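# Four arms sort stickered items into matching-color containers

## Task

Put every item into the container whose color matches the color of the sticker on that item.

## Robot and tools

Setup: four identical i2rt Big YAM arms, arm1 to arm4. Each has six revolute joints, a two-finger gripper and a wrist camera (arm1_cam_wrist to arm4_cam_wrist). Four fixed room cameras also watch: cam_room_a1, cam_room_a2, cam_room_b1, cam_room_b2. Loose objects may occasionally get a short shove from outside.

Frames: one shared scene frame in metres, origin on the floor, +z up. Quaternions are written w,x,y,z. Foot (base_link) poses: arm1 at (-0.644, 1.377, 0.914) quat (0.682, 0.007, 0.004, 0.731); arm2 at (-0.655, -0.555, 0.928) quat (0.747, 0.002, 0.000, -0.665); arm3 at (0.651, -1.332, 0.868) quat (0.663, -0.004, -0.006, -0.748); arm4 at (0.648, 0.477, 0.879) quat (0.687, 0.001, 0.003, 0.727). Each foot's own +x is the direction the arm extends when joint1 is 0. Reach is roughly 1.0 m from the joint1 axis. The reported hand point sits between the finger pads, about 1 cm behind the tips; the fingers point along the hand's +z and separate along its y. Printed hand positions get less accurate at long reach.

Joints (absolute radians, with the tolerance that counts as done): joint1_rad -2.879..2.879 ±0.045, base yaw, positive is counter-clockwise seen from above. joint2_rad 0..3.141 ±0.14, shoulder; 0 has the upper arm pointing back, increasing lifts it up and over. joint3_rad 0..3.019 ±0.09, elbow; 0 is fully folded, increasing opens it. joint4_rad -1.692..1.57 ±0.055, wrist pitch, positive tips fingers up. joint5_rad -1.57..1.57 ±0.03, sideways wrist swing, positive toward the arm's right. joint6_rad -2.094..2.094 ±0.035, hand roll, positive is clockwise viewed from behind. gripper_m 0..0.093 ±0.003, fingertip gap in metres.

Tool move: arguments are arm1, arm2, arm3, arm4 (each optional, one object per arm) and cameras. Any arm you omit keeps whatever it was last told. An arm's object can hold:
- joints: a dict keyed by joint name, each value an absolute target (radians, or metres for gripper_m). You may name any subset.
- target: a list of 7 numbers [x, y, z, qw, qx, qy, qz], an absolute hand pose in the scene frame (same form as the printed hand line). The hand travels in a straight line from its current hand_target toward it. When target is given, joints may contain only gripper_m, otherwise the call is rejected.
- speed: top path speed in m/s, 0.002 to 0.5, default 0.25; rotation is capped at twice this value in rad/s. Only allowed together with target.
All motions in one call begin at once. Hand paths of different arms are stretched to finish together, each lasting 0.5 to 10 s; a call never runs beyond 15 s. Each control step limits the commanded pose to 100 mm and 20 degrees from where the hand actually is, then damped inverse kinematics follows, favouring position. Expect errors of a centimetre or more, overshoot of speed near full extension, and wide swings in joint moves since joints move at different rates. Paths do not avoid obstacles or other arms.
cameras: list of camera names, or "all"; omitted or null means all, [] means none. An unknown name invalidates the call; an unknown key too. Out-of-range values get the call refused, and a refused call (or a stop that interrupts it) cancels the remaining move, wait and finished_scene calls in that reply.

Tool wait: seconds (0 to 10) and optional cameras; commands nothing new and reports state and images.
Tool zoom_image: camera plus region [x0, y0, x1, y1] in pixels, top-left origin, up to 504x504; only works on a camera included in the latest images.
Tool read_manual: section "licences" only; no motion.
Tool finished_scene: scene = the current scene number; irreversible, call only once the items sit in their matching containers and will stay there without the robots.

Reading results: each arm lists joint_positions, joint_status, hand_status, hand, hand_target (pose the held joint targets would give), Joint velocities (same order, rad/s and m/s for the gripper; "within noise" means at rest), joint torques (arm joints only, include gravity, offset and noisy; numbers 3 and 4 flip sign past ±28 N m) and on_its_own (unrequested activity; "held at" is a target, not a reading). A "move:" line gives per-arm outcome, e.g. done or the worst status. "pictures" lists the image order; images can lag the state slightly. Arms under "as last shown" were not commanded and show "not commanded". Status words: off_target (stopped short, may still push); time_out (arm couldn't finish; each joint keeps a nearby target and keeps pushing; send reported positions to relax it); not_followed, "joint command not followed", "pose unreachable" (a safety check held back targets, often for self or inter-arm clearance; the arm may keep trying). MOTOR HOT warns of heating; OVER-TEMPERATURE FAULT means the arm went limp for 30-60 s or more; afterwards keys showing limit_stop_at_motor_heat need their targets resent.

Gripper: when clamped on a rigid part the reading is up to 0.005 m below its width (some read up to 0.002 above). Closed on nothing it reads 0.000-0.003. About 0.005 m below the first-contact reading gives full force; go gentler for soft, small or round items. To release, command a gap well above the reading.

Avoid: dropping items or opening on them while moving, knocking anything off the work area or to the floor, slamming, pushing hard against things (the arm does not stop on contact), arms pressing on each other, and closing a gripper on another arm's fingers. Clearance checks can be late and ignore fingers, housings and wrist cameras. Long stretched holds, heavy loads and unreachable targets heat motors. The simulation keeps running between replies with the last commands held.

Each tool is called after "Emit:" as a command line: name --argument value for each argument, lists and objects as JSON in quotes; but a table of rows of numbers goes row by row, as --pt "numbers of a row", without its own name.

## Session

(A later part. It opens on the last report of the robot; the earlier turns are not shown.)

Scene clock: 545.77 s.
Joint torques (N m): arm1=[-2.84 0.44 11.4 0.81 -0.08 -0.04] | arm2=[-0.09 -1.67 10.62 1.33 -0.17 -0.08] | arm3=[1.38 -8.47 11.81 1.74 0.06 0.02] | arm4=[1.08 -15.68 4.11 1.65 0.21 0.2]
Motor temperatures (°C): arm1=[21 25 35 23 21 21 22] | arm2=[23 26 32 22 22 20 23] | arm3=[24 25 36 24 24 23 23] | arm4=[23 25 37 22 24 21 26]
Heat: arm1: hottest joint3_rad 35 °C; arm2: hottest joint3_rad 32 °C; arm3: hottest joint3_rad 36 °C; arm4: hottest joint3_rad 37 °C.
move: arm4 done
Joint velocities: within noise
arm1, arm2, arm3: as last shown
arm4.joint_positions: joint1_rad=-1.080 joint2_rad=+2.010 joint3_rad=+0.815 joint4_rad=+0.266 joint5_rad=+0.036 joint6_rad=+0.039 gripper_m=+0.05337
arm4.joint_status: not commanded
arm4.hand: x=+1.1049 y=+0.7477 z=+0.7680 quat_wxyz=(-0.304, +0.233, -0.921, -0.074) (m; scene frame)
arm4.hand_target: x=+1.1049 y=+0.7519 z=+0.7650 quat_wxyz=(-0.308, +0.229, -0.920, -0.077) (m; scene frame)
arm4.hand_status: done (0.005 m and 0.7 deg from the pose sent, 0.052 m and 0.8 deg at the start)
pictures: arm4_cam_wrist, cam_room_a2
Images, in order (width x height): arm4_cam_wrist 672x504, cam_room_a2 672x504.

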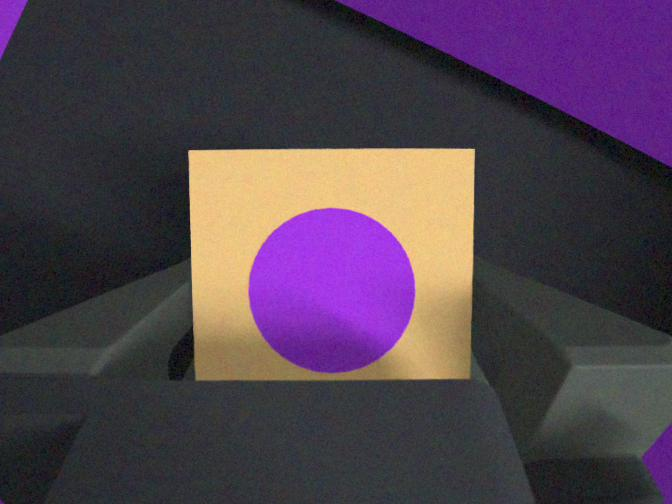

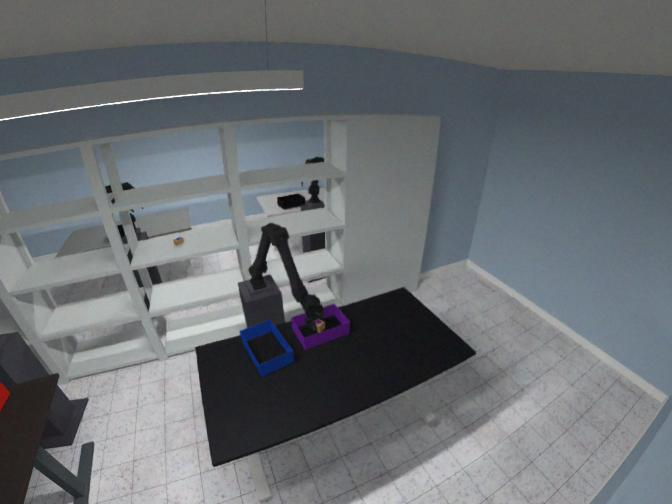

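Emit:
move --arm4 '{"target": [1.105, 0.752, 0.752, 0.3079, -0.2294, 0.9202, 0.0768], "speed": 0.08}' --cameras '[]'

Emit:
move --arm4 '{"target": [1.105, 0.752, 0.745, 0.3079, -0.2294, 0.9202, 0.0768], "speed": 0.08}' --cameras '[]'

Emit:
move --arm4 '{"target": [1.105, 0.752, 0.738, 0.3079, -0.2294, 0.9202, 0.0768], "speed": 0.08}' --cameras '["cam_room_a2"]'

Emit:
zoom_image --camera "cam_room_a2" --region '[270, 280, 370, 355]'

Scene clock: 551.30 s.
Joint torques (N m): arm1=[-3.37 0.67 11.49 1.16 -0.02 -0.04] | arm2=[0.03 -1.67 10.58 1.33 -0.16 -0.07] | arm3=[1.14 -8.53 11.79 1.72 0.05 0.03] | arm4=[1.08 -15.15 4.19 1.66 0.24 0.18]
Motor temperatures (°C): arm1=[21 25 35 23 21 21 22] | arm2=[23 26 32 22 22 20 23] | arm3=[24 25 36 24 24 23 23] | arm4=[23 25 36 22 24 21 26]
Heat: arm1: hottest joint3_rad 35 °C; arm2: hottest joint3_rad 32 °C; arm3: hottest joint3_rad 36 °C; arm4: hottest joint3_rad 36 °C.
move: arm4 done
Joint velocities: within noise
arm1, arm2, arm3: as last shown
arm4.joint_positions: joint1_rad=-1.080 joint2_rad=+2.039 joint3_rad=+0.815 joint4_rad=+0.298 joint5_rad=+0.036 joint6_rad=+0.039 gripper_m=+0.05337
arm4.joint_status: not commanded
arm4.hand: x=+1.1042 y=+0.7474 z=+0.7581 quat_wxyz=(-0.306, +0.233, -0.920, -0.074) (m; scene frame)
arm4.hand_target: x=+1.1048 y=+0.7519 z=+0.7522 quat_wxyz=(-0.308, +0.229, -0.920, -0.077) (m; scene frame)
arm4.hand_status: done (0.008 m and 0.6 deg from the pose sent, 0.017 m and 0.7 deg at the start)
pictures: none
No camera images: "cameras" was empty.

Scene clock: 552.27 s.
Joint torques (N m): arm1=[-2.67 1.38 11.34 0.83 -0.08 -0.1] | arm2=[-0.03 -1.73 10.61 1.29 -0.17 -0.08] | arm3=[1.14 -8.59 11.77 1.72 0.05 0.02] | arm4=[0.67 -14.51 4.41 1.65 0.24 0.17]
Motor temperatures (°C): arm1=[21 25 35 23 21 21 22] | arm2=[23 26 32 22 22 20 23] | arm3=[24 25 36 24 24 23 23] | arm4=[23 25 36 22 24 21 26]
Heat: arm1: hottest joint3_rad 35 °C; arm2: hottest joint3_rad 32 °C; arm3: hottest joint3_rad 36 °C; arm4: hottest joint3_rad 36 °C.
move: arm4 done
Joint velocities: within noise
arm1, arm2, arm3: as last shown
arm4.joint_positions: joint1_rad=-1.080 joint2_rad=+2.058 joint3_rad=+0.815 joint4_rad=+0.315 joint5_rad=+0.036 joint6_rad=+0.039 gripper_m=+0.05337
arm4.joint_status: not commanded
arm4.hand: x=+1.1030 y=+0.7466 z=+0.7511 quat_wxyz=(-0.305, +0.233, -0.921, -0.074) (m; scene frame)
arm4.hand_target: x=+1.1047 y=+0.7519 z=+0.7451 quat_wxyz=(-0.308, +0.229, -0.920, -0.077) (m; scene frame)
arm4.hand_status: done (0.008 m and 0.6 deg from the pose sent, 0.014 m and 0.6 deg at the start)
pictures: none
No camera images: "cameras" was empty.

Scene clock: 553.23 s.
Joint torques (N m): arm1=[-2.73 0.62 11.52 0.91 -0.05 0] | arm2=[-0.03 -1.73 10.62 1.31 -0.17 -0.07] | arm3=[1.2 -8.35 11.78 1.74 0.06 0.03] | arm4=[1.32 -14.8 4.55 1.57 0.22 0.16]
Motor temperatures (°C): arm1=[21 25 35 23 21 21 22] | arm2=[23 26 32 22 22 20 23] | arm3=[24 25 36 24 24 23 23] | arm4=[23 25 36 22 24 21 26]
Heat: arm1: hottest joint3_rad 35 °C; arm2: hottest joint3_rad 32 °C; arm3: hottest joint3_rad 36 °C; arm4: hottest joint3_rad 36 °C.
move: arm4 done
Joint velocities: within noise
arm1, arm2: as last shown
arm3.joint_positions: joint1_rad=+1.690 joint2_rad=+1.195 joint3_rad=+1.757 joint4_rad=-1.490 joint5_rad=-0.001 joint6_rad=-0.007 gripper_m=+0.09398
arm3.joint_status: not commanded
arm3.hand: x=+1.0669 y=-1.3255 z=+1.3822 quat_wxyz=(-0.316, +0.005, -0.949, +0.008) (m; scene frame)
arm3.hand_target: x=+1.0683 y=-1.3249 z=+1.4042 quat_wxyz=(-0.343, +0.002, -0.939, +0.007) (m; scene frame)
arm3.hand_status: not commanded
arm4.joint_positions: joint1_rad=-1.080 joint2_rad=+2.078 joint3_rad=+0.815 joint4_rad=+0.331 joint5_rad=+0.036 joint6_rad=+0.039 gripper_m=+0.05337
arm4.joint_status: not commanded
arm4.hand: x=+1.1012 y=+0.7455 z=+0.7431 quat_wxyz=(-0.303, +0.233, -0.921, -0.074) (m; scene frame)
arm4.hand_target: x=+1.1047 y=+0.7519 z=+0.7381 quat_wxyz=(-0.308, +0.229, -0.920, -0.077) (m; scene frame)
arm4.hand_status: done (0.009 m and 0.8 deg from the pose sent, 0.014 m and 0.6 deg at the start)
pictures: cam_room_a2
Images, in order (width x height): cam_room_a2 672x504.

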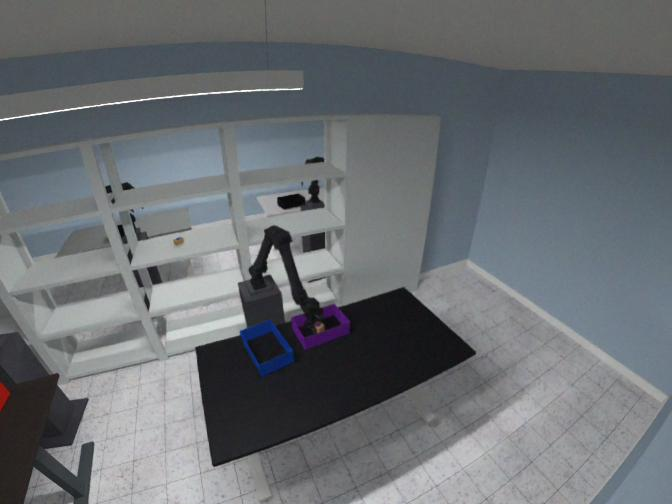

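Scaled by 5.040.

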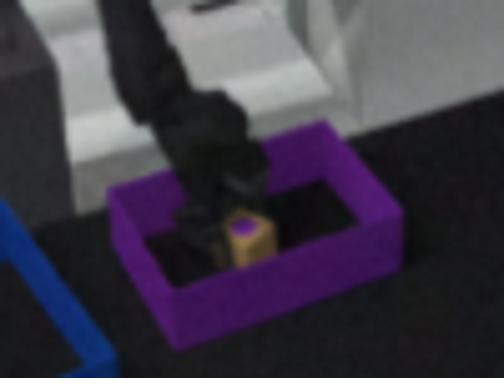

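Emit:
move --arm4 '{"target": [1.105, 0.752, 0.731, 0.3079, -0.2294, 0.9202, 0.0768], "speed": 0.08}' --cameras '[]'

Emit:
move --arm4 '{"target": [1.105, 0.752, 0.724, 0.3079, -0.2294, 0.9202, 0.0768], "speed": 0.08}' --cameras '[]'

Emit:
move --arm4 '{"target": [1.105, 0.752, 0.717, 0.3079, -0.2294, 0.9202, 0.0768], "speed": 0.08}' --cameras '["cam_room_a2"]'

Emit:
zoom_image --camera "cam_room_a2" --region '[270, 280, 370, 355]'

Scene clock: 561.57 s.
Joint torques (N m): arm1=[-2.67 1.14 11.62 0.94 -0.02 -0.04] | arm2=[0.03 -1.73 10.61 1.32 -0.17 -0.07] | arm3=[1.2 -8.47 11.79 1.72 0.06 0.02] | arm4=[1.44 -14.39 4.62 1.58 0.23 0.14]
Motor temperatures (°C): arm1=[21 25 35 23 21 21 22] | arm2=[23 26 32 22 22 20 23] | arm3=[24 25 36 24 24 23 23] | arm4=[23 25 35 22 24 21 26]
Heat: arm1: hottest joint3_rad 35 °C; arm2: hottest joint3_rad 32 °C; arm3: hottest joint3_rad 36 °C; arm4: hottest joint3_rad 35 °C.
move: arm4 off_target
Joint velocities: within noise
arm1, arm2, arm3: as last shown
arm4.joint_positions: joint1_rad=-1.080 joint2_rad=+2.092 joint3_rad=+0.816 joint4_rad=+0.350 joint5_rad=+0.036 joint6_rad=+0.040 gripper_m=+0.05337
arm4.joint_status: not commanded
arm4.hand: x=+1.1014 y=+0.7456 z=+0.7390 quat_wxyz=(-0.305, +0.233, -0.920, -0.074) (m; scene frame)
arm4.hand_target: x=+1.1047 y=+0.7518 z=+0.7312 quat_wxyz=(-0.308, +0.229, -0.920, -0.077) (m; scene frame)
arm4.hand_status: off_target (0.011 m and 0.6 deg from the pose sent, 0.014 m and 0.8 deg at the start)
pictures: none
No camera images: "cameras" was empty.

Scene clock: 562.53 s.
Joint torques (N m): arm1=[-2.84 1.14 11.47 0.8 -0.04 -0.01] | arm2=[0.03 -1.67 10.61 1.31 -0.16 -0.07] | arm3=[1.14 -8.47 11.79 1.73 0.06 0.03] | arm4=[1.49 -13.63 4.93 1.5 0.24 0.14]
Motor temperatures (°C): arm1=[21 25 35 23 21 21 22] | arm2=[23 26 32 22 22 20 23] | arm3=[24 25 36 24 24 23 23] | arm4=[23 25 35 22 24 21 26]
Heat: arm1: hottest joint3_rad 35 °C; arm2: hottest joint3_rad 32 °C; arm3: hottest joint3_rad 36 °C; arm4: hottest joint3_rad 35 °C.
move: arm4 off_target
Joint velocities: within noise
arm1.joint_positions: joint1_rad=-2.281 joint2_rad=+0.712 joint3_rad=+0.849 joint4_rad=-1.154 joint5_rad=-0.018 joint6_rad=-0.012 gripper_m=+0.09296
arm1.joint_status: not commanded
arm1.hand: x=-0.4076 y=+1.2069 z=+1.1824 quat_wxyz=(-0.254, -0.295, -0.918, +0.081) (m; scene frame)
arm1.hand_target: x=-0.4100 y=+1.2051 z=+1.1800 quat_wxyz=(-0.246, -0.297, -0.919, +0.080) (m; scene frame)
arm1.hand_status: not commanded
arm2.joint_positions: joint1_rad=+2.129 joint2_rad=+0.684 joint3_rad=+0.840 joint4_rad=-1.168 joint5_rad=-0.009 joint6_rad=-0.009 gripper_m=+0.09292
arm2.joint_status: not commanded
arm2.hand: x=-0.4384 y=-0.3810 z=+1.2027 quat_wxyz=(-0.261, +0.323, -0.905, -0.095) (m; scene frame)
arm2.hand_target: x=-0.4402 y=-0.3850 z=+1.1902 quat_wxyz=(-0.243, +0.327, -0.909, -0.088) (m; scene frame)
arm2.hand_status: not commanded
arm3: as last shown
arm4.joint_positions: joint1_rad=-1.080 joint2_rad=+2.098 joint3_rad=+0.816 joint4_rad=+0.371 joint5_rad=+0.036 joint6_rad=+0.040 gripper_m=+0.05337
arm4.joint_status: not commanded
arm4.hand: x=+1.1036 y=+0.7470 z=+0.7391 quat_wxyz=(-0.312, +0.232, -0.918, -0.077) (m; scene frame)
arm4.hand_target: x=+1.1044 y=+0.7517 z=+0.7245 quat_wxyz=(-0.308, +0.229, -0.920, -0.077) (m; scene frame)
arm4.hand_status: off_target (0.016 m and 0.6 deg from the pose sent, 0.017 m and 0.6 deg at the start)
pictures: none
No camera images: "cameras" was empty.

Scene clock: 563.50 s.
Joint torques (N m): arm1=[-2.37 0.67 11.55 0.84 -0.06 -0.01] | arm2=[0.09 -1.67 10.63 1.32 -0.17 -0.08] | arm3=[1.26 -8.53 11.78 1.74 0.05 0.02] | arm4=[0.97 -12.57 4.34 1.24 0.25 0.18]
Motor temperatures (°C): arm1=[21 25 35 23 21 21 22] | arm2=[23 26 32 22 22 20 23] | arm3=[24 25 36 24 24 23 23] | arm4=[23 25 35 22 24 21 26]
Heat: arm1: hottest joint3_rad 35 °C; arm2: hottest joint3_rad 32 °C; arm3: hottest joint3_rad 36 °C; arm4: hottest joint3_rad 35 °C.
move: arm4 off_target
Joint velocities: within noise
arm1, arm2, arm3: as last shown
arm4.joint_positions: joint1_rad=-1.080 joint2_rad=+2.108 joint3_rad=+0.826 joint4_rad=+0.391 joint5_rad=+0.036 joint6_rad=+0.040 gripper_m=+0.05337
arm4.joint_status: not commanded
arm4.hand: x=+1.1094 y=+0.7504 z=+0.7394 quat_wxyz=(-0.321, +0.231, -0.915, -0.079) (m; scene frame)
arm4.hand_target: x=+1.1041 y=+0.7514 z=+0.7179 quat_wxyz=(-0.308, +0.229, -0.920, -0.077) (m; scene frame)
arm4.hand_status: off_target (0.023 m and 1.7 deg from the pose sent, 0.023 m and 0.6 deg at the start)
pictures: cam_room_a2
Images, in order (width x height): cam_room_a2 672x504.

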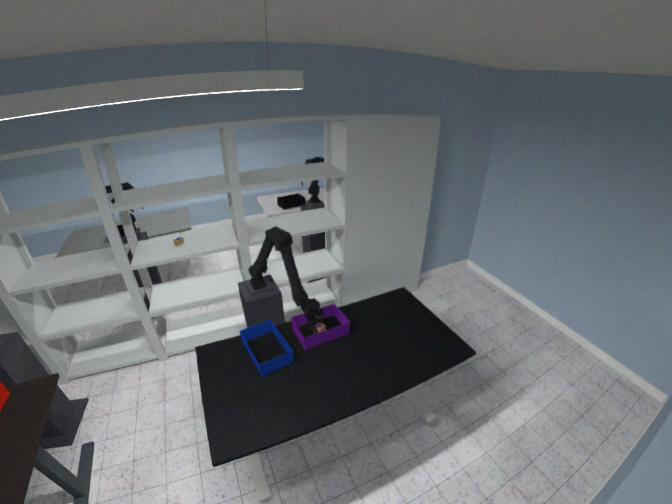

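Scaled by 5.040.

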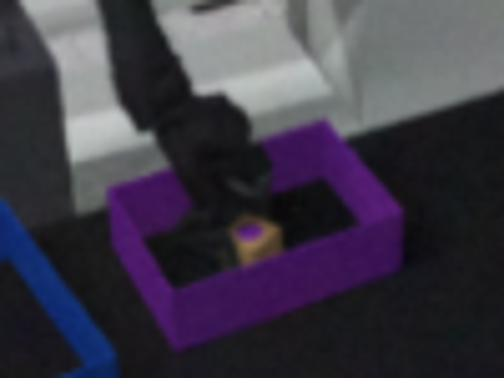

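Emit:
move --arm4 '{"joints": {"gripper_m": 0.093}}' --cameras '["arm4_cam_wrist"]'

Emit:
move --arm4 '{"target": [1.07, 0.732, 0.90, 0.2837, -0.2313, 0.9279, 0.0707], "speed": 0.25}' --cameras '["arm4_cam_wrist"]'

Emit:
move --arm4 '{"joints": {"joint1_rad": 2.164, "joint2_rad": 0.695, "joint3_rad": 0.869, "joint4_rad": -1.222, "joint5_rad": 0, "joint6_rad": 0}}' --cameras '["arm4_cam_wrist", "cam_room_a2", "cam_room_a1"]'

Scene clock: 569.63 s.
Joint torques (N m): arm1=[-2.73 0.32 11.41 0.68 -0.05 -0.07] | arm2=[0.03 -1.73 10.58 1.31 -0.17 -0.07] | arm3=[1.14 -8.64 11.78 1.74 0.06 0.02] | arm4=[1.26 -13.45 4.07 1.18 0.24 0.17]
Motor temperatures (°C): arm1=[21 25 35 23 21 21 22] | arm2=[23 25 32 22 22 20 23] | arm3=[24 25 36 24 24 23 23] | arm4=[23 25 34 22 24 21 26]
Heat: arm1: hottest joint3_rad 35 °C; arm2: hottest joint3_rad 32 °C; arm3: hottest joint3_rad 36 °C; arm4: hottest joint3_rad 34 °C.
move: arm4 done
Joint velocities: within noise
arm1, arm2, arm3: as last shown
arm4.joint_positions: joint1_rad=-1.075 joint2_rad=+2.116 joint3_rad=+0.830 joint4_rad=+0.396 joint5_rad=+0.036 joint6_rad=+0.041 gripper_m=+0.09290
arm4.joint_status: all done
arm4.hand: x=+1.1087 y=+0.7535 z=+0.7373 quat_wxyz=(-0.321, +0.233, -0.914, -0.080) (m; scene frame)
arm4.hand_target: x=+1.1041 y=+0.7513 z=+0.7179 quat_wxyz=(-0.308, +0.229, -0.920, -0.077) (m; scene frame)
arm4.hand_status: not commanded
pictures: arm4_cam_wrist
Images, in order (width x height): arm4_cam_wrist 672x504.

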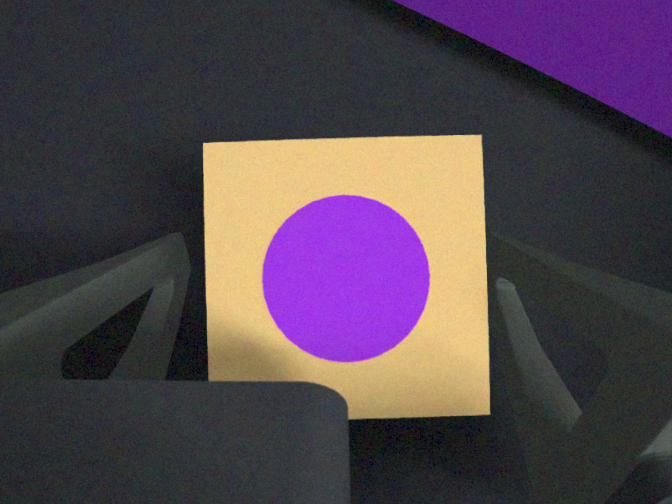

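Scene clock: 571.03 s.
Joint torques (N m): arm1=[-2.43 0.91 11.44 0.94 -0.01 -0.05] | arm2=[-0.09 -1.73 10.61 1.29 -0.17 -0.06] | arm3=[1.14 -8.47 11.81 1.74 0.06 0.02] | arm4=[1.03 -12.45 6.67 0.47 0.08 0.18]
Motor temperatures (°C): arm1=[21 25 35 23 21 21 22] | arm2=[23 25 32 22 22 20 23] | arm3=[24 25 36 24 24 23 23] | arm4=[23 25 34 22 24 21 26]
Heat: arm1: hottest joint3_rad 35 °C; arm2: hottest joint3_rad 32 °C; arm3: hottest joint3_rad 36 °C; arm4: hottest joint3_rad 34 °C.
move: arm4 done
Joint velocities: within noise
arm1, arm2, arm3: as last shown
arm4.joint_positions: joint1_rad=-1.075 joint2_rad=+1.578 joint3_rad=+0.760 joint4_rad=-0.134 joint5_rad=+0.039 joint6_rad=+0.044 gripper_m=+0.09291
arm4.joint_status: not commanded
arm4.hand: x=+1.0741 y=+0.7318 z=+0.9060 quat_wxyz=(-0.294, +0.234, -0.924, -0.071) (m; scene frame)
arm4.hand_target: x=+1.0700 y=+0.7319 z=+0.9001 quat_wxyz=(-0.284, +0.231, -0.928, -0.071) (m; scene frame)
arm4.hand_status: done (0.007 m and 1.3 deg from the pose sent, 0.169 m and 4.7 deg at the start)
pictures: arm4_cam_wrist
Images, in order (width x height): arm4_cam_wrist 672x504.

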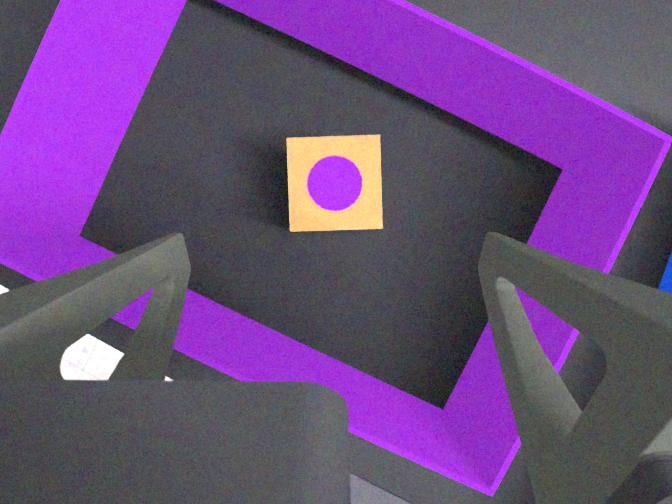

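Scene clock: 573.47 s.
Joint torques (N m): arm1=[-2.37 0.73 11.43 0.8 -0.02 -0.04] | arm2=[-0.09 -1.73 10.59 1.31 -0.17 -0.07] | arm3=[1.2 -8.53 11.79 1.7 0.05 0.02] | arm4=[0.97 -2.78 10.85 0.4 0.15 -0.02]
Motor temperatures (°C): arm1=[21 25 35 23 21 21 22] | arm2=[23 25 32 22 22 20 23] | arm3=[24 25 36 24 24 23 23] | arm4=[23 25 34 22 24 21 26]
Heat: arm1: hottest joint3_rad 35 °C; arm2: hottest joint3_rad 32 °C; arm3: hottest joint3_rad 36 °C; arm4: hottest joint3_rad 34 °C.
move: arm4 done
Joint velocities: within noise
arm1, arm2, arm3: as last shown
arm4.joint_positions: joint1_rad=+2.161 joint2_rad=+0.700 joint3_rad=+0.845 joint4_rad=-1.211 joint5_rad=-0.002 joint6_rad=+0.011 gripper_m=+0.09297
arm4.joint_status: all done
arm4.hand: x=+0.4314 y=+0.3139 z=+1.1469 quat_wxyz=(+0.083, +0.919, +0.303, -0.238) (m; scene frame)
arm4.hand_target: x=+0.4312 y=+0.3133 z=+1.1590 quat_wxyz=(+0.083, +0.915, +0.308, -0.248) (m; scene frame)
arm4.hand_status: not commanded
pictures: arm4_cam_wrist, cam_room_a1, cam_room_a2
Images, in order (width x height): arm4_cam_wrist 672x504, cam_room_a1 672x504, cam_room_a2 672x504.

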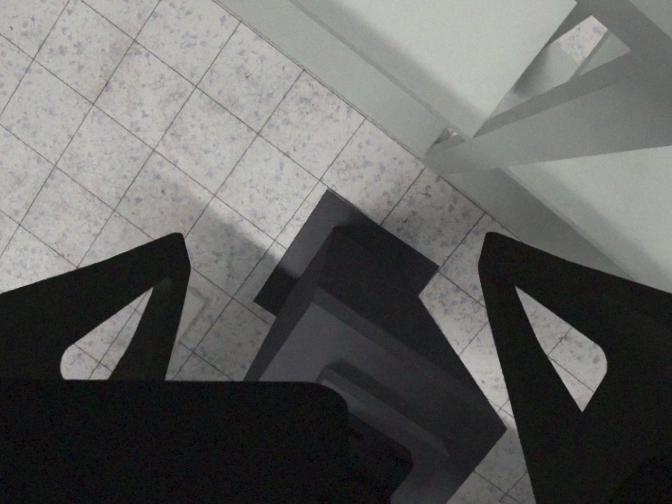

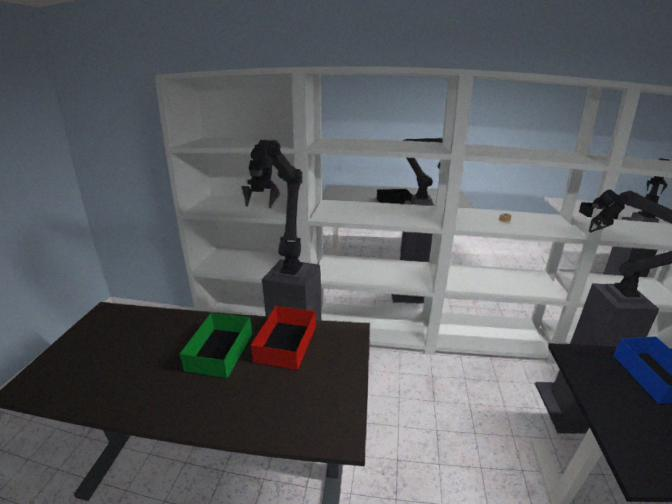

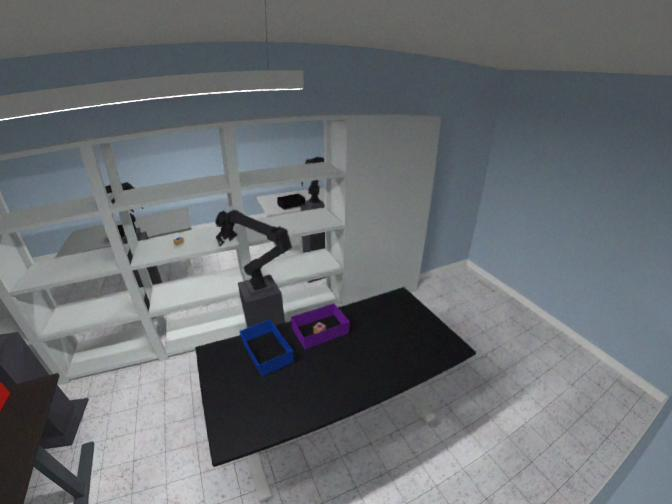

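Emit:
move --arm4 '{"target": [-0.019, -0.033, 1.10, -0.0940, -0.9036, -0.3280, 0.2591], "speed": 0.3}' --cameras '["arm4_cam_wrist"]'

Scene clock: 582.80 s.
Joint torques (N m): arm1=[-2.67 0.38 11.63 1.01 -0.05 -0.05] | arm2=[-0.09 -1.85 10.61 1.32 -0.16 -0.07] | arm3=[1.2 -8.41 11.79 1.7 0.05 0.02] | arm4=[1.14 -25.23 12.92 0.49 -0.05 -0.09]
Motor temperatures (°C): arm1=[21 25 35 23 21 21 22] | arm2=[23 25 32 22 22 20 23] | arm3=[24 25 36 24 24 23 23] | arm4=[22 24 35 22 24 21 26]
Heat: arm1: hottest joint3_rad 35 °C; arm2: hottest joint3_rad 32 °C; arm3: hottest joint3_rad 36 °C; arm4: hottest joint3_rad 35 °C.
move: arm4 done
Joint velocities: within noise
arm1, arm2, arm3: as last shown
arm4.joint_positions: joint1_rad=+2.161 joint2_rad=+2.316 joint3_rad=+2.484 joint4_rad=-1.195 joint5_rad=-0.022 joint6_rad=-0.027 gripper_m=+0.09297
arm4.joint_status: not commanded
arm4.hand: x=-0.0135 y=-0.0261 z=+1.1004 quat_wxyz=(+0.093, +0.907, +0.321, -0.256) (m; scene frame)
arm4.hand_target: x=-0.0184 y=-0.0327 z=+1.0997 quat_wxyz=(+0.094, +0.903, +0.328, -0.260) (m; scene frame)
arm4.hand_status: done (0.009 m and 1.0 deg from the pose sent, 0.570 m and 4.3 deg at the start)
pictures: arm4_cam_wrist
Images, in order (width x height): arm4_cam_wrist 672x504.

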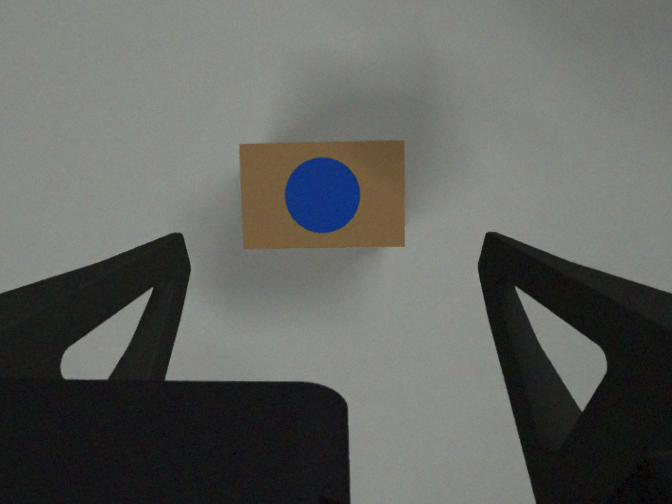

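Emit:
move --arm4 '{"target": [-0.030, -0.049, 0.985, -0.0940, -0.9036, -0.3280, 0.2591], "speed": 0.15}' --cameras '["arm4_cam_wrist"]'

Scene clock: 590.03 s.
Joint torques (N m): arm1=[-2.78 0.97 11.45 1.01 -0.05 -0.03] | arm2=[-0.09 -1.67 10.59 1.26 -0.17 -0.08] | arm3=[1.2 -8.41 11.79 1.74 0.06 0.03] | arm4=[1.32 -25.17 9.83 1.26 -0.01 -0.02]
Motor temperatures (°C): arm1=[21 25 35 23 21 21 22] | arm2=[23 25 32 22 22 20 23] | arm3=[24 25 36 24 24 23 23] | arm4=[22 24 36 22 24 21 25]
Heat: arm1: hottest joint3_rad 35 °C; arm2: hottest joint3_rad 32 °C; arm3: hottest joint3_rad 36 °C; arm4: hottest joint3_rad 36 °C.
move: arm4 off_target
Joint velocities: within noise
arm1, arm2: as last shown
arm3.joint_positions: joint1_rad=+1.690 joint2_rad=+1.195 joint3_rad=+1.757 joint4_rad=-1.490 joint5_rad=-0.001 joint6_rad=-0.007 gripper_m=+0.09398
arm3.joint_status: not commanded
arm3.hand: x=+1.0669 y=-1.3255 z=+1.3822 quat_wxyz=(-0.316, +0.005, -0.949, +0.008) (m; scene frame)
arm3.hand_target: x=+1.0683 y=-1.3249 z=+1.4042 quat_wxyz=(-0.343, +0.002, -0.939, +0.007) (m; scene frame)
arm3.hand_status: not commanded
arm4.joint_positions: joint1_rad=+2.164 joint2_rad=+2.361 joint3_rad=+2.327 joint4_rad=-0.964 joint5_rad=-0.019 joint6_rad=-0.028 gripper_m=+0.09297
arm4.joint_status: not commanded
arm4.hand: x=-0.0295 y=-0.0411 z=+1.0131 quat_wxyz=(+0.096, +0.903, +0.321, -0.269) (m; scene frame)
arm4.hand_target: x=-0.0289 y=-0.0481 z=+0.9852 quat_wxyz=(+0.094, +0.904, +0.328, -0.259) (m; scene frame)
arm4.hand_status: off_target (0.029 m and 1.4 deg from the pose sent, 0.119 m and 1.0 deg at the start)
pictures: arm4_cam_wrist
Images, in order (width x height): arm4_cam_wrist 672x504.

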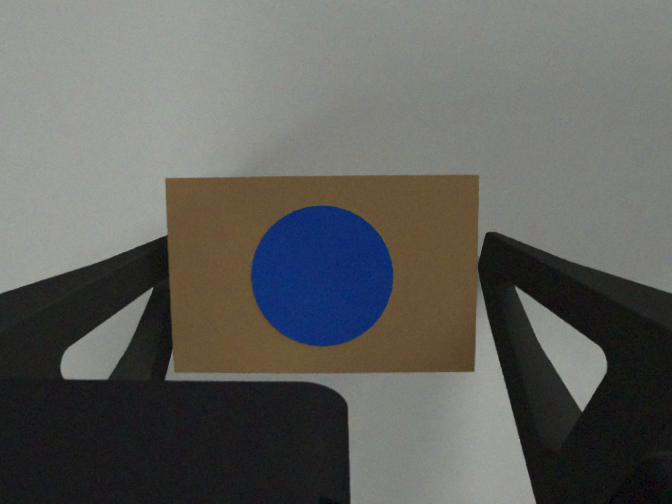

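Emit:
move --arm4 '{"target": [-0.028, -0.050, 0.97, -0.0940, -0.9036, -0.3280, 0.2591], "speed": 0.15}' --cameras '[]'

Emit:
move --arm4 '{"joints": {"gripper_m": 0.058}}' --cameras '["arm4_cam_wrist"]'

Scene clock: 595.20 s.
Joint torques (N m): arm1=[-2.49 0.97 11.3 0.85 -0.09 -0.09] | arm2=[0.09 -1.79 10.61 1.31 -0.17 -0.07] | arm3=[1.26 -8.59 11.78 1.74 0.06 0.03] | arm4=[1.73 -25.76 7.9 1.54 0 -0.01]
Motor temperatures (°C): arm1=[21 25 35 23 21 21 22] | arm2=[23 25 32 22 22 20 23] | arm3=[24 25 36 24 24 23 23] | arm4=[22 25 36 22 24 21 25]
Heat: arm1: hottest joint3_rad 35 °C; arm2: hottest joint3_rad 32 °C; arm3: hottest joint3_rad 36 °C; arm4: hottest joint3_rad 36 °C.
move: arm4 off_target
Joint velocities: within noise
arm1, arm2, arm3: as last shown
arm4.joint_positions: joint1_rad=+2.165 joint2_rad=+2.361 joint3_rad=+2.316 joint4_rad=-0.930 joint5_rad=-0.019 joint6_rad=-0.028 gripper_m=+0.09297
arm4.joint_status: not commanded
arm4.hand: x=-0.0327 y=-0.0444 z=+1.0121 quat_wxyz=(+0.099, +0.900, +0.321, -0.279) (m; scene frame)
arm4.hand_target: x=-0.0266 y=-0.0487 z=+0.9706 quat_wxyz=(+0.094, +0.904, +0.328, -0.259) (m; scene frame)
arm4.hand_status: off_target (0.043 m and 2.6 deg from the pose sent, 0.044 m and 1.4 deg at the start)
pictures: none
No camera images: "cameras" was empty.

Scene clock: 595.73 s.
Joint torques (N m): arm1=[-2.37 1.26 11.59 0.85 -0.05 -0.1] | arm2=[0.03 -1.73 10.58 1.28 -0.17 -0.07] | arm3=[1.26 -8.64 11.77 1.73 0.06 0.03] | arm4=[2.02 -25.88 8.01 1.33 -0.11 0.02]
Motor temperatures (°C): arm1=[21 25 35 23 21 21 22] | arm2=[23 25 32 22 22 20 23] | arm3=[24 25 36 24 24 23 23] | arm4=[22 25 36 22 24 21 25]
Heat: arm1: hottest joint3_rad 35 °C; arm2: hottest joint3_rad 32 °C; arm3: hottest joint3_rad 36 °C; arm4: hottest joint3_rad 36 °C.
move: arm4 off_target
Joint velocities: within noise
arm1.joint_positions: joint1_rad=-2.281 joint2_rad=+0.712 joint3_rad=+0.849 joint4_rad=-1.154 joint5_rad=-0.018 joint6_rad=-0.012 gripper_m=+0.09296
arm1.joint_status: not commanded
arm1.hand: x=-0.4076 y=+1.2069 z=+1.1824 quat_wxyz=(-0.254, -0.295, -0.918, +0.081) (m; scene frame)
arm1.hand_target: x=-0.4100 y=+1.2051 z=+1.1800 quat_wxyz=(-0.246, -0.297, -0.919, +0.080) (m; scene frame)
arm1.hand_status: not commanded
arm2.joint_positions: joint1_rad=+2.129 joint2_rad=+0.684 joint3_rad=+0.840 joint4_rad=-1.168 joint5_rad=-0.009 joint6_rad=-0.009 gripper_m=+0.09292
arm2.joint_status: not commanded
arm2.hand: x=-0.4384 y=-0.3810 z=+1.2027 quat_wxyz=(-0.261, +0.323, -0.905, -0.095) (m; scene frame)
arm2.hand_target: x=-0.4402 y=-0.3850 z=+1.1902 quat_wxyz=(-0.243, +0.327, -0.909, -0.088) (m; scene frame)
arm2.hand_status: not commanded
arm3: as last shown
arm4.joint_positions: joint1_rad=+2.163 joint2_rad=+2.361 joint3_rad=+2.315 joint4_rad=-0.923 joint5_rad=-0.014 joint6_rad=-0.028 gripper_m=+0.06935
arm4.joint_status: gripper_m off_target (ended at +0.06938, target +0.05800)
arm4.hand: x=-0.0350 y=-0.0431 z=+1.0122 quat_wxyz=(+0.098, +0.899, +0.319, -0.282) (m; scene frame)
arm4.hand_target: x=-0.0267 y=-0.0487 z=+0.9707 quat_wxyz=(+0.094, +0.904, +0.328, -0.259) (m; scene frame)
arm4.hand_status: not commanded
pictures: arm4_cam_wrist
Images, in order (width x height): arm4_cam_wrist 672x504.

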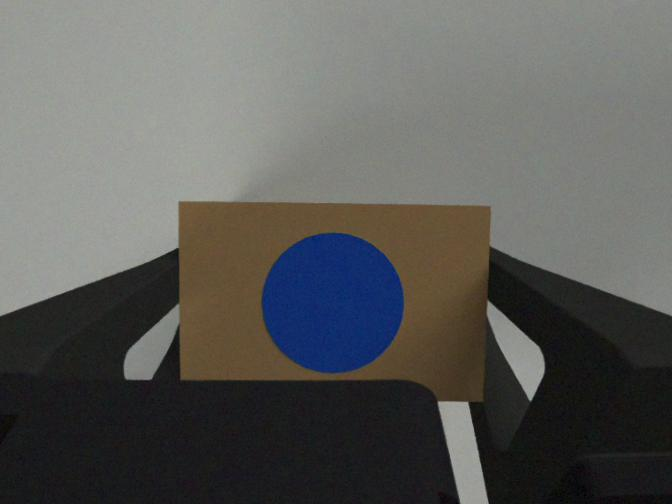

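Emit:
move --arm4 '{"target": [0.01, -0.02, 1.11, -0.0940, -0.9036, -0.3280, 0.2591], "speed": 0.25}' --cameras '[]'

Emit:
move --arm4 '{"target": [0.43, 0.31, 1.17, -0.0940, -0.9036, -0.3280, 0.2591], "speed": 0.4}' --cameras '[]'

Emit:
move --arm4 '{"joints": {"joint1_rad": -1.679, "joint2_rad": 0.695, "joint3_rad": 0.869, "joint4_rad": -1.222, "joint5_rad": 0, "joint6_rad": 0}}' --cameras '[]'

Emit:
move --arm4 '{"target": [1.145, 0.428, 0.90, 0.3000, -0.0666, 0.9514, 0.0210], "speed": 0.3}' --cameras '["arm4_cam_wrist", "cam_room_a2"]'

Scene clock: 636.67 s.
Joint torques (N m): arm1=[-2.2 1.08 11.44 0.91 -0.03 -0.06] | arm2=[-0.03 -1.79 10.62 1.29 -0.17 -0.06] | arm3=[1.2 -8.29 11.78 1.7 0.08 0.02] | arm4=[1.49 -26.29 11.07 0.44 -0.08 0.02]
Motor temperatures (°C): arm1=[21 24 35 23 21 21 22] | arm2=[23 25 32 22 22 20 23] | arm3=[24 25 36 24 24 23 23] | arm4=[22 28 35 22 24 21 26]
Heat: arm1: hottest joint3_rad 35 °C; arm2: hottest joint3_rad 32 °C; arm3: hottest joint3_rad 36 °C; arm4: hottest joint3_rad 35 °C.
move: arm4 off_target
Joint velocities: within noise
arm1, arm2, arm3: as last shown
arm4.joint_positions: joint1_rad=+2.164 joint2_rad=+2.197 joint3_rad=+2.283 joint4_rad=-1.114 joint5_rad=-0.017 joint6_rad=-0.028 gripper_m=+0.06935
arm4.joint_status: not commanded
arm4.hand: x=+0.0081 y=-0.0114 z=+1.1033 quat_wxyz=(+0.090, +0.907, +0.322, -0.255) (m; scene frame)
arm4.hand_target: x=+0.0103 y=-0.0199 z=+1.1098 quat_wxyz=(+0.094, +0.904, +0.328, -0.259) (m; scene frame)
arm4.hand_status: off_target (0.011 m and 1.0 deg from the pose sent, 0.110 m and 2.9 deg at the start)
pictures: none
No camera images: "cameras" was empty.

Scene clock: 638.87 s.
Joint torques (N m): arm1=[-1.85 1.38 11.49 0.9 -0.04 -0.04] | arm2=[-0.26 -1.73 10.62 1.29 -0.17 -0.07] | arm3=[1.38 -8.35 11.82 1.72 0.07 0.02] | arm4=[0.44 -1.2 8.81 0.51 -0.06 -0.07]
Motor temperatures (°C): arm1=[21 24 35 23 21 21 22] | arm2=[23 25 32 22 22 20 23] | arm3=[24 25 36 24 24 23 23] | arm4=[22 28 35 22 24 21 27]
Heat: arm1: hottest joint3_rad 35 °C; arm2: hottest joint3_rad 32 °C; arm3: hottest joint3_rad 36 °C; arm4: hottest joint3_rad 35 °C.
move: arm4 done
Joint velocities: within noise
arm1, arm2, arm3: as last shown
arm4.joint_positions: joint1_rad=+2.161 joint2_rad=+0.683 joint3_rad=+0.891 joint4_rad=-1.206 joint5_rad=-0.028 joint6_rad=-0.036 gripper_m=+0.06935
arm4.joint_status: not commanded
arm4.hand: x=+0.4301 y=+0.3075 z=+1.1754 quat_wxyz=(+0.098, +0.902, +0.324, -0.268) (m; scene frame)
arm4.hand_target: x=+0.4300 y=+0.3099 z=+1.1702 quat_wxyz=(+0.094, +0.904, +0.328, -0.259) (m; scene frame)
arm4.hand_status: done (0.006 m and 1.3 deg from the pose sent, 0.535 m and 1.0 deg at the start)
pictures: none
No camera images: "cameras" was empty.

Scene clock: 641.47 s.
Joint torques (N m): arm1=[-2.78 0.62 11.37 0.88 -0.03 -0.07] | arm2=[0.03 -1.79 10.61 1.31 -0.16 -0.06] | arm3=[1.2 -8.59 11.78 1.72 0.06 0.01] | arm4=[0.79 -1.96 9.11 0.55 -0.01 0.14]
Motor temperatures (°C): arm1=[21 24 35 23 21 21 22] | arm2=[23 25 32 22 22 20 23] | arm3=[24 25 36 24 24 23 23] | arm4=[22 28 35 22 24 21 27]
Heat: arm1: hottest joint3_rad 35 °C; arm2: hottest joint3_rad 32 °C; arm3: hottest joint3_rad 36 °C; arm4: hottest joint3_rad 35 °C.
move: arm4 done
Joint velocities: within noise
arm1, arm2, arm3: as last shown
arm4.joint_positions: joint1_rad=-1.676 joint2_rad=+0.692 joint3_rad=+0.869 joint4_rad=-1.213 joint5_rad=+0.002 joint6_rad=-0.011 gripper_m=+0.06933
arm4.joint_status: all done
arm4.hand: x=+0.9238 y=+0.4640 z=+1.1580 quat_wxyz=(-0.262, -0.018, -0.965, +0.011) (m; scene frame)
arm4.hand_target: x=+0.9222 y=+0.4637 z=+1.1562 quat_wxyz=(-0.256, -0.025, -0.966, +0.008) (m; scene frame)
arm4.hand_status: not commanded
pictures: none
No camera images: "cameras" was empty.

Scene clock: 643.40 s.
Joint torques (N m): arm1=[-2.2 0.85 11.43 0.95 0.01 -0.04] | arm2=[-0.09 -1.73 10.62 1.31 -0.17 -0.08] | arm3=[1.2 -8.53 11.81 1.73 0.06 0.02] | arm4=[-0.03 -12.86 8.87 1.46 -0.15 -0.08]
Motor temperatures (°C): arm1=[21 24 35 23 21 21 21] | arm2=[23 25 32 22 22 20 23] | arm3=[24 25 36 24 24 23 23] | arm4=[22 28 35 22 24 21 27]
Heat: arm1: hottest joint3_rad 35 °C; arm2: hottest joint3_rad 32 °C; arm3: hottest joint3_rad 36 °C; arm4: hottest joint3_rad 35 °C.
move: arm4 off_target
Joint velocities: within noise
arm1, arm2, arm3: as last shown
arm4.joint_positions: joint1_rad=-1.776 joint2_rad=+1.605 joint3_rad=+0.738 joint4_rad=-0.165 joint5_rad=-0.168 joint6_rad=-0.229 gripper_m=+0.06933
arm4.joint_status: not commanded
arm4.hand: x=+1.1215 y=+0.4348 z=+0.8834 quat_wxyz=(-0.273, +0.061, -0.960, -0.028) (m; scene frame)
arm4.hand_target: x=+1.1439 y=+0.4281 z=+0.9007 quat_wxyz=(-0.300, +0.067, -0.951, -0.021) (m; scene frame)
arm4.hand_status: off_target (0.030 m and 3.4 deg from the pose sent, 0.342 m and 11.4 deg at the start)
pictures: arm4_cam_wrist, cam_room_a2
Images, in order (width x height): arm4_cam_wrist 672x504, cam_room_a2 672x504.

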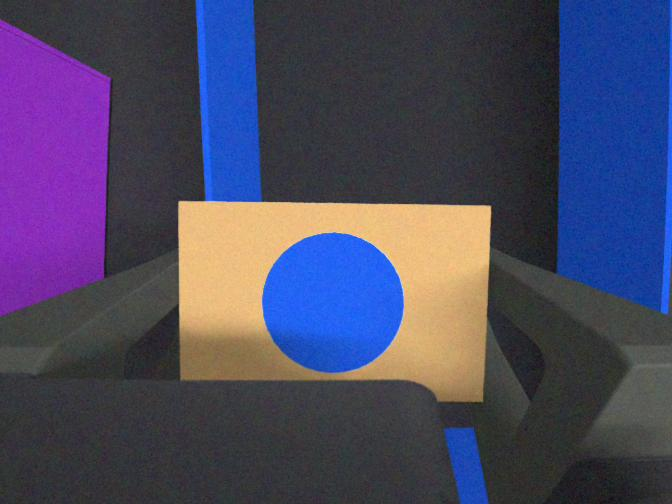

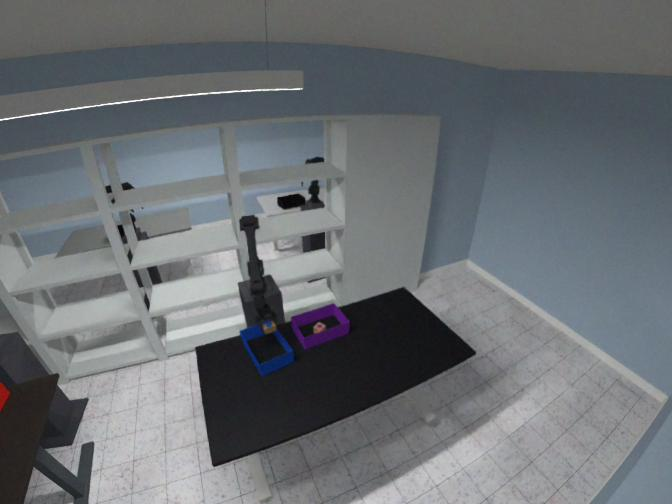

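Emit:
move --arm4 '{"target": [1.138, 0.391, 0.80, 0.3000, -0.0666, 0.9514, 0.0210], "speed": 0.2}' --cameras '["arm4_cam_wrist", "cam_room_a2"]'

Emit:
zoom_image --camera "cam_room_a2" --region '[220, 300, 320, 375]'

Scene clock: 658.93 s.
Joint torques (N m): arm1=[-2.55 1.49 11.59 0.88 -0.1 -0.07] | arm2=[0.09 -1.67 10.63 1.31 -0.18 -0.07] | arm3=[1.2 -8.59 11.79 1.76 0.05 0.02] | arm4=[0.38 -14.8 5.14 1.47 -0.2 -0.05]
Motor temperatures (°C): arm1=[21 24 35 23 21 21 21] | arm2=[23 25 32 22 22 20 23] | arm3=[24 25 36 24 24 23 23] | arm4=[22 26 35 22 24 21 27]
Heat: arm1: hottest joint3_rad 35 °C; arm2: hottest joint3_rad 32 °C; arm3: hottest joint3_rad 36 °C; arm4: hottest joint3_rad 35 °C.
move: arm4 done
Joint velocities: within noise
arm1, arm2, arm3: as last shown
arm4.joint_positions: joint1_rad=-1.872 joint2_rad=+1.872 joint3_rad=+0.738 joint4_rad=+0.121 joint5_rad=-0.220 joint6_rad=-0.307 gripper_m=+0.06933
arm4.joint_status: not commanded
arm4.hand: x=+1.1304 y=+0.3944 z=+0.7977 quat_wxyz=(-0.289, +0.060, -0.955, -0.025) (m; scene frame)
arm4.hand_target: x=+1.1379 y=+0.3911 z=+0.8001 quat_wxyz=(-0.300, +0.067, -0.951, -0.021) (m; scene frame)
arm4.hand_status: done (0.009 m and 1.6 deg from the pose sent, 0.096 m and 3.4 deg at the start)
pictures: arm4_cam_wrist, cam_room_a2
Images, in order (width x height): arm4_cam_wrist 672x504, cam_room_a2 672x504.

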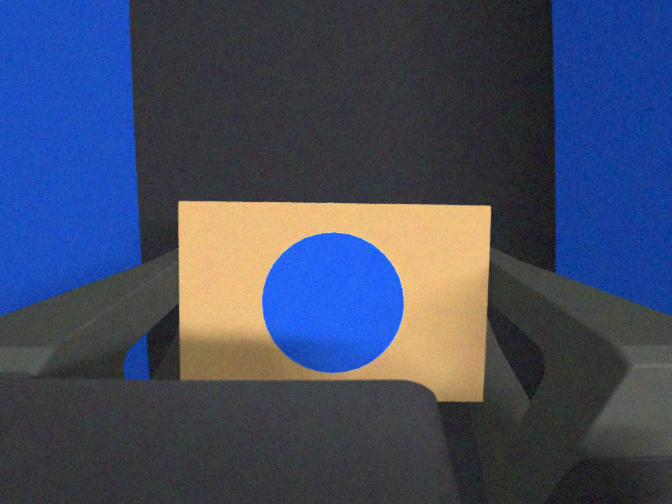

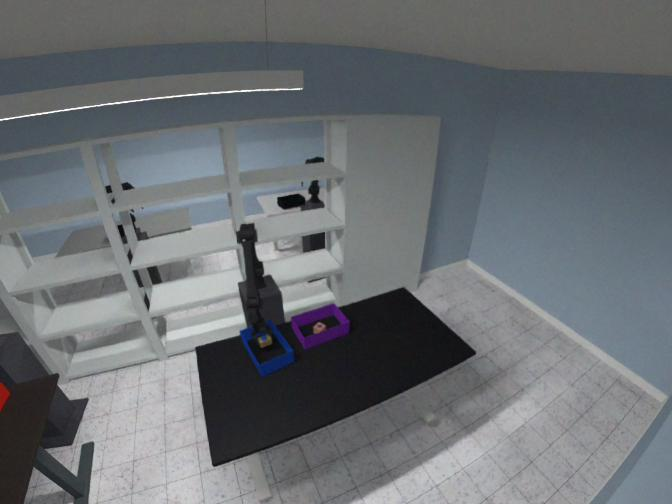

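Scaled by 5.040.

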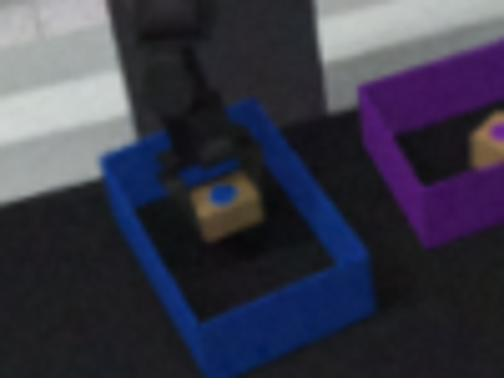

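Emit:
move --arm4 '{"target": [1.165, 0.393, 0.752, 0.3000, -0.0666, 0.9514, 0.0210], "speed": 0.15}' --cameras '[]'

Emit:
move --arm4 '{"target": [1.165, 0.393, 0.740, 0.3000, -0.0666, 0.9514, 0.0210], "speed": 0.08}' --cameras '["arm4_cam_wrist"]'

Emit:
move --arm4 '{"target": [1.165, 0.393, 0.733, 0.3000, -0.0666, 0.9514, 0.0210], "speed": 0.08}' --cameras '[]'

Scene clock: 664.73 s.
Joint torques (N m): arm1=[-2.55 0.97 11.36 0.98 -0.09 -0.04] | arm2=[-0.03 -1.73 10.58 1.31 -0.17 -0.07] | arm3=[1.26 -8.59 11.77 1.72 0.06 0.02] | arm4=[1.55 -15.56 5.5 1.47 0.08 0.07]
Motor temperatures (°C): arm1=[21 24 35 23 21 21 21] | arm2=[23 25 32 22 22 20 23] | arm3=[24 25 36 24 24 23 23] | arm4=[22 26 34 22 24 21 27]
Heat: arm1: hottest joint3_rad 35 °C; arm2: hottest joint3_rad 32 °C; arm3: hottest joint3_rad 36 °C; arm4: hottest joint3_rad 34 °C.
move: arm4 off_target
Joint velocities: within noise
arm1, arm2: as last shown
arm3.joint_positions: joint1_rad=+1.690 joint2_rad=+1.195 joint3_rad=+1.757 joint4_rad=-1.490 joint5_rad=-0.001 joint6_rad=-0.007 gripper_m=+0.09398
arm3.joint_status: not commanded
arm3.hand: x=+1.0669 y=-1.3255 z=+1.3822 quat_wxyz=(-0.316, +0.005, -0.949, +0.008) (m; scene frame)
arm3.hand_target: x=+1.0683 y=-1.3249 z=+1.4042 quat_wxyz=(-0.343, +0.002, -0.939, +0.007) (m; scene frame)
arm3.hand_status: not commanded
arm4.joint_positions: joint1_rad=-1.864 joint2_rad=+2.035 joint3_rad=+0.807 joint4_rad=+0.209 joint5_rad=-0.215 joint6_rad=-0.308 gripper_m=+0.06933
arm4.joint_status: not commanded
arm4.hand: x=+1.1488 y=+0.3931 z=+0.7498 quat_wxyz=(-0.286, +0.064, -0.956, -0.025) (m; scene frame)
arm4.hand_target: x=+1.1647 y=+0.3932 z=+0.7526 quat_wxyz=(-0.300, +0.067, -0.951, -0.021) (m; scene frame)
arm4.hand_status: off_target (0.016 m and 1.8 deg from the pose sent, 0.057 m and 1.6 deg at the start)
pictures: none
No camera images: "cameras" was empty.

Scene clock: 665.70 s.
Joint torques (N m): arm1=[-2.78 0.62 11.54 0.91 -0.04 -0.02] | arm2=[0.03 -1.79 10.61 1.32 -0.17 -0.07] | arm3=[1.2 -8.47 11.79 1.72 0.06 0.02] | arm4=[1.73 -14.86 5.33 1.46 0.03 0.1]
Motor temperatures (°C): arm1=[21 24 35 23 21 21 21] | arm2=[23 25 32 22 22 20 23] | arm3=[24 25 36 24 24 23 23] | arm4=[22 26 34 22 24 21 27]
Heat: arm1: hottest joint3_rad 35 °C; arm2: hottest joint3_rad 32 °C; arm3: hottest joint3_rad 36 °C; arm4: hottest joint3_rad 34 °C.
move: arm4 off_target
Joint velocities: within noise
arm1, arm2, arm3: as last shown
arm4.joint_positions: joint1_rad=-1.864 joint2_rad=+2.060 joint3_rad=+0.813 joint4_rad=+0.237 joint5_rad=-0.215 joint6_rad=-0.308 gripper_m=+0.06933
arm4.joint_status: not commanded
arm4.hand: x=+1.1515 y=+0.3924 z=+0.7427 quat_wxyz=(-0.290, +0.064, -0.954, -0.024) (m; scene frame)
arm4.hand_target: x=+1.1645 y=+0.3932 z=+0.7403 quat_wxyz=(-0.300, +0.067, -0.951, -0.021) (m; scene frame)
arm4.hand_status: off_target (0.014 m and 1.2 deg from the pose sent, 0.019 m and 1.8 deg at the start)
pictures: arm4_cam_wrist
Images, in order (width x height): arm4_cam_wrist 672x504.

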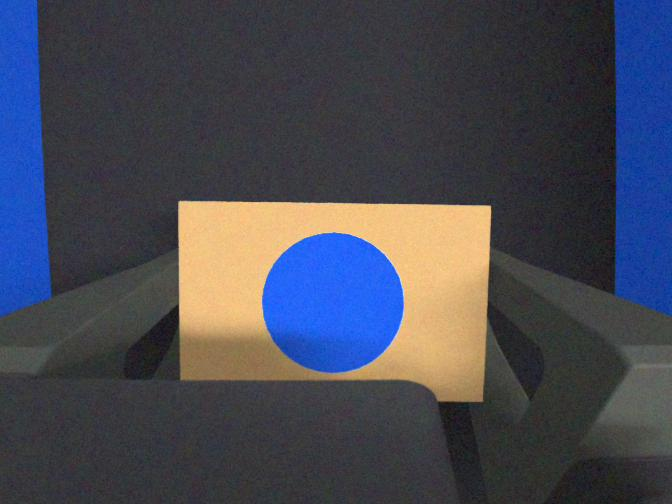

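Scene clock: 666.67 s.
Joint torques (N m): arm1=[-2.96 1.14 11.49 0.81 -0.04 -0.07] | arm2=[0.03 -1.79 10.59 1.33 -0.17 -0.07] | arm3=[1.26 -8.41 11.77 1.72 0.06 0.03] | arm4=[1.14 -14.51 5.23 1.44 0.03 0.08]
Motor temperatures (°C): arm1=[21 24 35 23 21 21 21] | arm2=[23 25 32 22 22 20 23] | arm3=[24 25 36 24 24 23 23] | arm4=[22 26 34 22 24 21 27]
Heat: arm1: hottest joint3_rad 35 °C; arm2: hottest joint3_rad 32 °C; arm3: hottest joint3_rad 36 °C; arm4: hottest joint3_rad 34 °C.
move: arm4 off_target
Joint velocities: within noise
arm1.joint_positions: joint1_rad=-2.281 joint2_rad=+0.712 joint3_rad=+0.849 joint4_rad=-1.154 joint5_rad=-0.018 joint6_rad=-0.012 gripper_m=+0.09296
arm1.joint_status: not commanded
arm1.hand: x=-0.4076 y=+1.2069 z=+1.1824 quat_wxyz=(-0.254, -0.295, -0.918, +0.081) (m; scene frame)
arm1.hand_target: x=-0.4100 y=+1.2051 z=+1.1800 quat_wxyz=(-0.246, -0.297, -0.919, +0.080) (m; scene frame)
arm1.hand_status: not commanded
arm2.joint_positions: joint1_rad=+2.129 joint2_rad=+0.684 joint3_rad=+0.840 joint4_rad=-1.168 joint5_rad=-0.009 joint6_rad=-0.009 gripper_m=+0.09292
arm2.joint_status: not commanded
arm2.hand: x=-0.4384 y=-0.3810 z=+1.2027 quat_wxyz=(-0.261, +0.323, -0.905, -0.095) (m; scene frame)
arm2.hand_target: x=-0.4402 y=-0.3850 z=+1.1902 quat_wxyz=(-0.243, +0.327, -0.909, -0.088) (m; scene frame)
arm2.hand_status: not commanded
arm3: as last shown
arm4.joint_positions: joint1_rad=-1.864 joint2_rad=+2.077 joint3_rad=+0.817 joint4_rad=+0.255 joint5_rad=-0.215 joint6_rad=-0.308 gripper_m=+0.06933
arm4.joint_status: not commanded
arm4.hand: x=+1.1528 y=+0.3921 z=+0.7377 quat_wxyz=(-0.292, +0.064, -0.954, -0.023) (m; scene frame)
arm4.hand_target: x=+1.1644 y=+0.3932 z=+0.7333 quat_wxyz=(-0.300, +0.067, -0.951, -0.021) (m; scene frame)
arm4.hand_status: off_target (0.013 m and 1.0 deg from the pose sent, 0.017 m and 1.2 deg at the start)
pictures: none
No camera images: "cameras" was empty.

Emit:
move --arm4 '{"target": [1.165, 0.393, 0.726, 0.3000, -0.0666, 0.9514, 0.0210], "speed": 0.08}' --cameras '["arm4_cam_wrist"]'

Scene clock: 671.13 s.
Joint torques (N m): arm1=[-2.49 1.14 11.48 0.9 -0.07 -0.09] | arm2=[-0.03 -1.79 10.59 1.32 -0.17 -0.07] | arm3=[1.08 -8.41 11.78 1.73 0.06 0.02] | arm4=[1.14 -13.68 5.03 1.29 0.06 0.04]
Motor temperatures (°C): arm1=[21 24 35 23 21 21 21] | arm2=[23 25 32 22 22 20 23] | arm3=[24 25 36 24 24 23 23] | arm4=[22 26 34 22 24 21 27]
Heat: arm1: hottest joint3_rad 35 °C; arm2: hottest joint3_rad 32 °C; arm3: hottest joint3_rad 36 °C; arm4: hottest joint3_rad 34 °C.
move: arm4 off_target
Joint velocities: within noise
arm1, arm2, arm3: as last shown
arm4.joint_positions: joint1_rad=-1.864 joint2_rad=+2.087 joint3_rad=+0.826 joint4_rad=+0.275 joint5_rad=-0.215 joint6_rad=-0.308 gripper_m=+0.06933
arm4.joint_status: not commanded
arm4.hand: x=+1.1590 y=+0.3906 z=+0.7375 quat_wxyz=(-0.301, +0.065, -0.951, -0.020) (m; scene frame)
arm4.hand_target: x=+1.1645 y=+0.3932 z=+0.7264 quat_wxyz=(-0.300, +0.067, -0.951, -0.021) (m; scene frame)
arm4.hand_status: off_target (0.013 m and 0.2 deg from the pose sent, 0.017 m and 1.0 deg at the start)
pictures: arm4_cam_wrist
Images, in order (width x height): arm4_cam_wrist 672x504.

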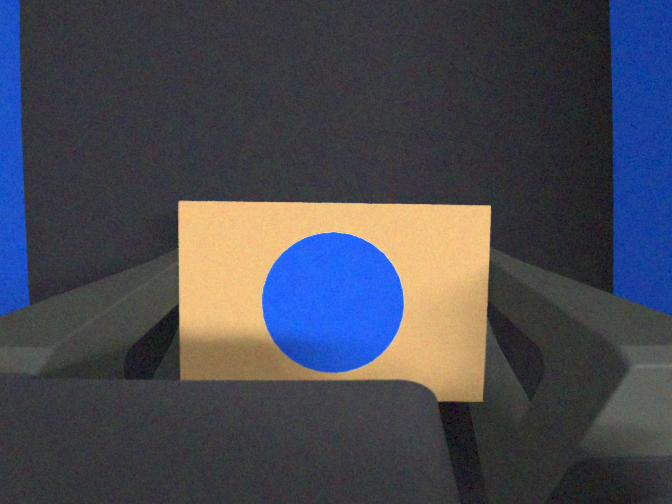

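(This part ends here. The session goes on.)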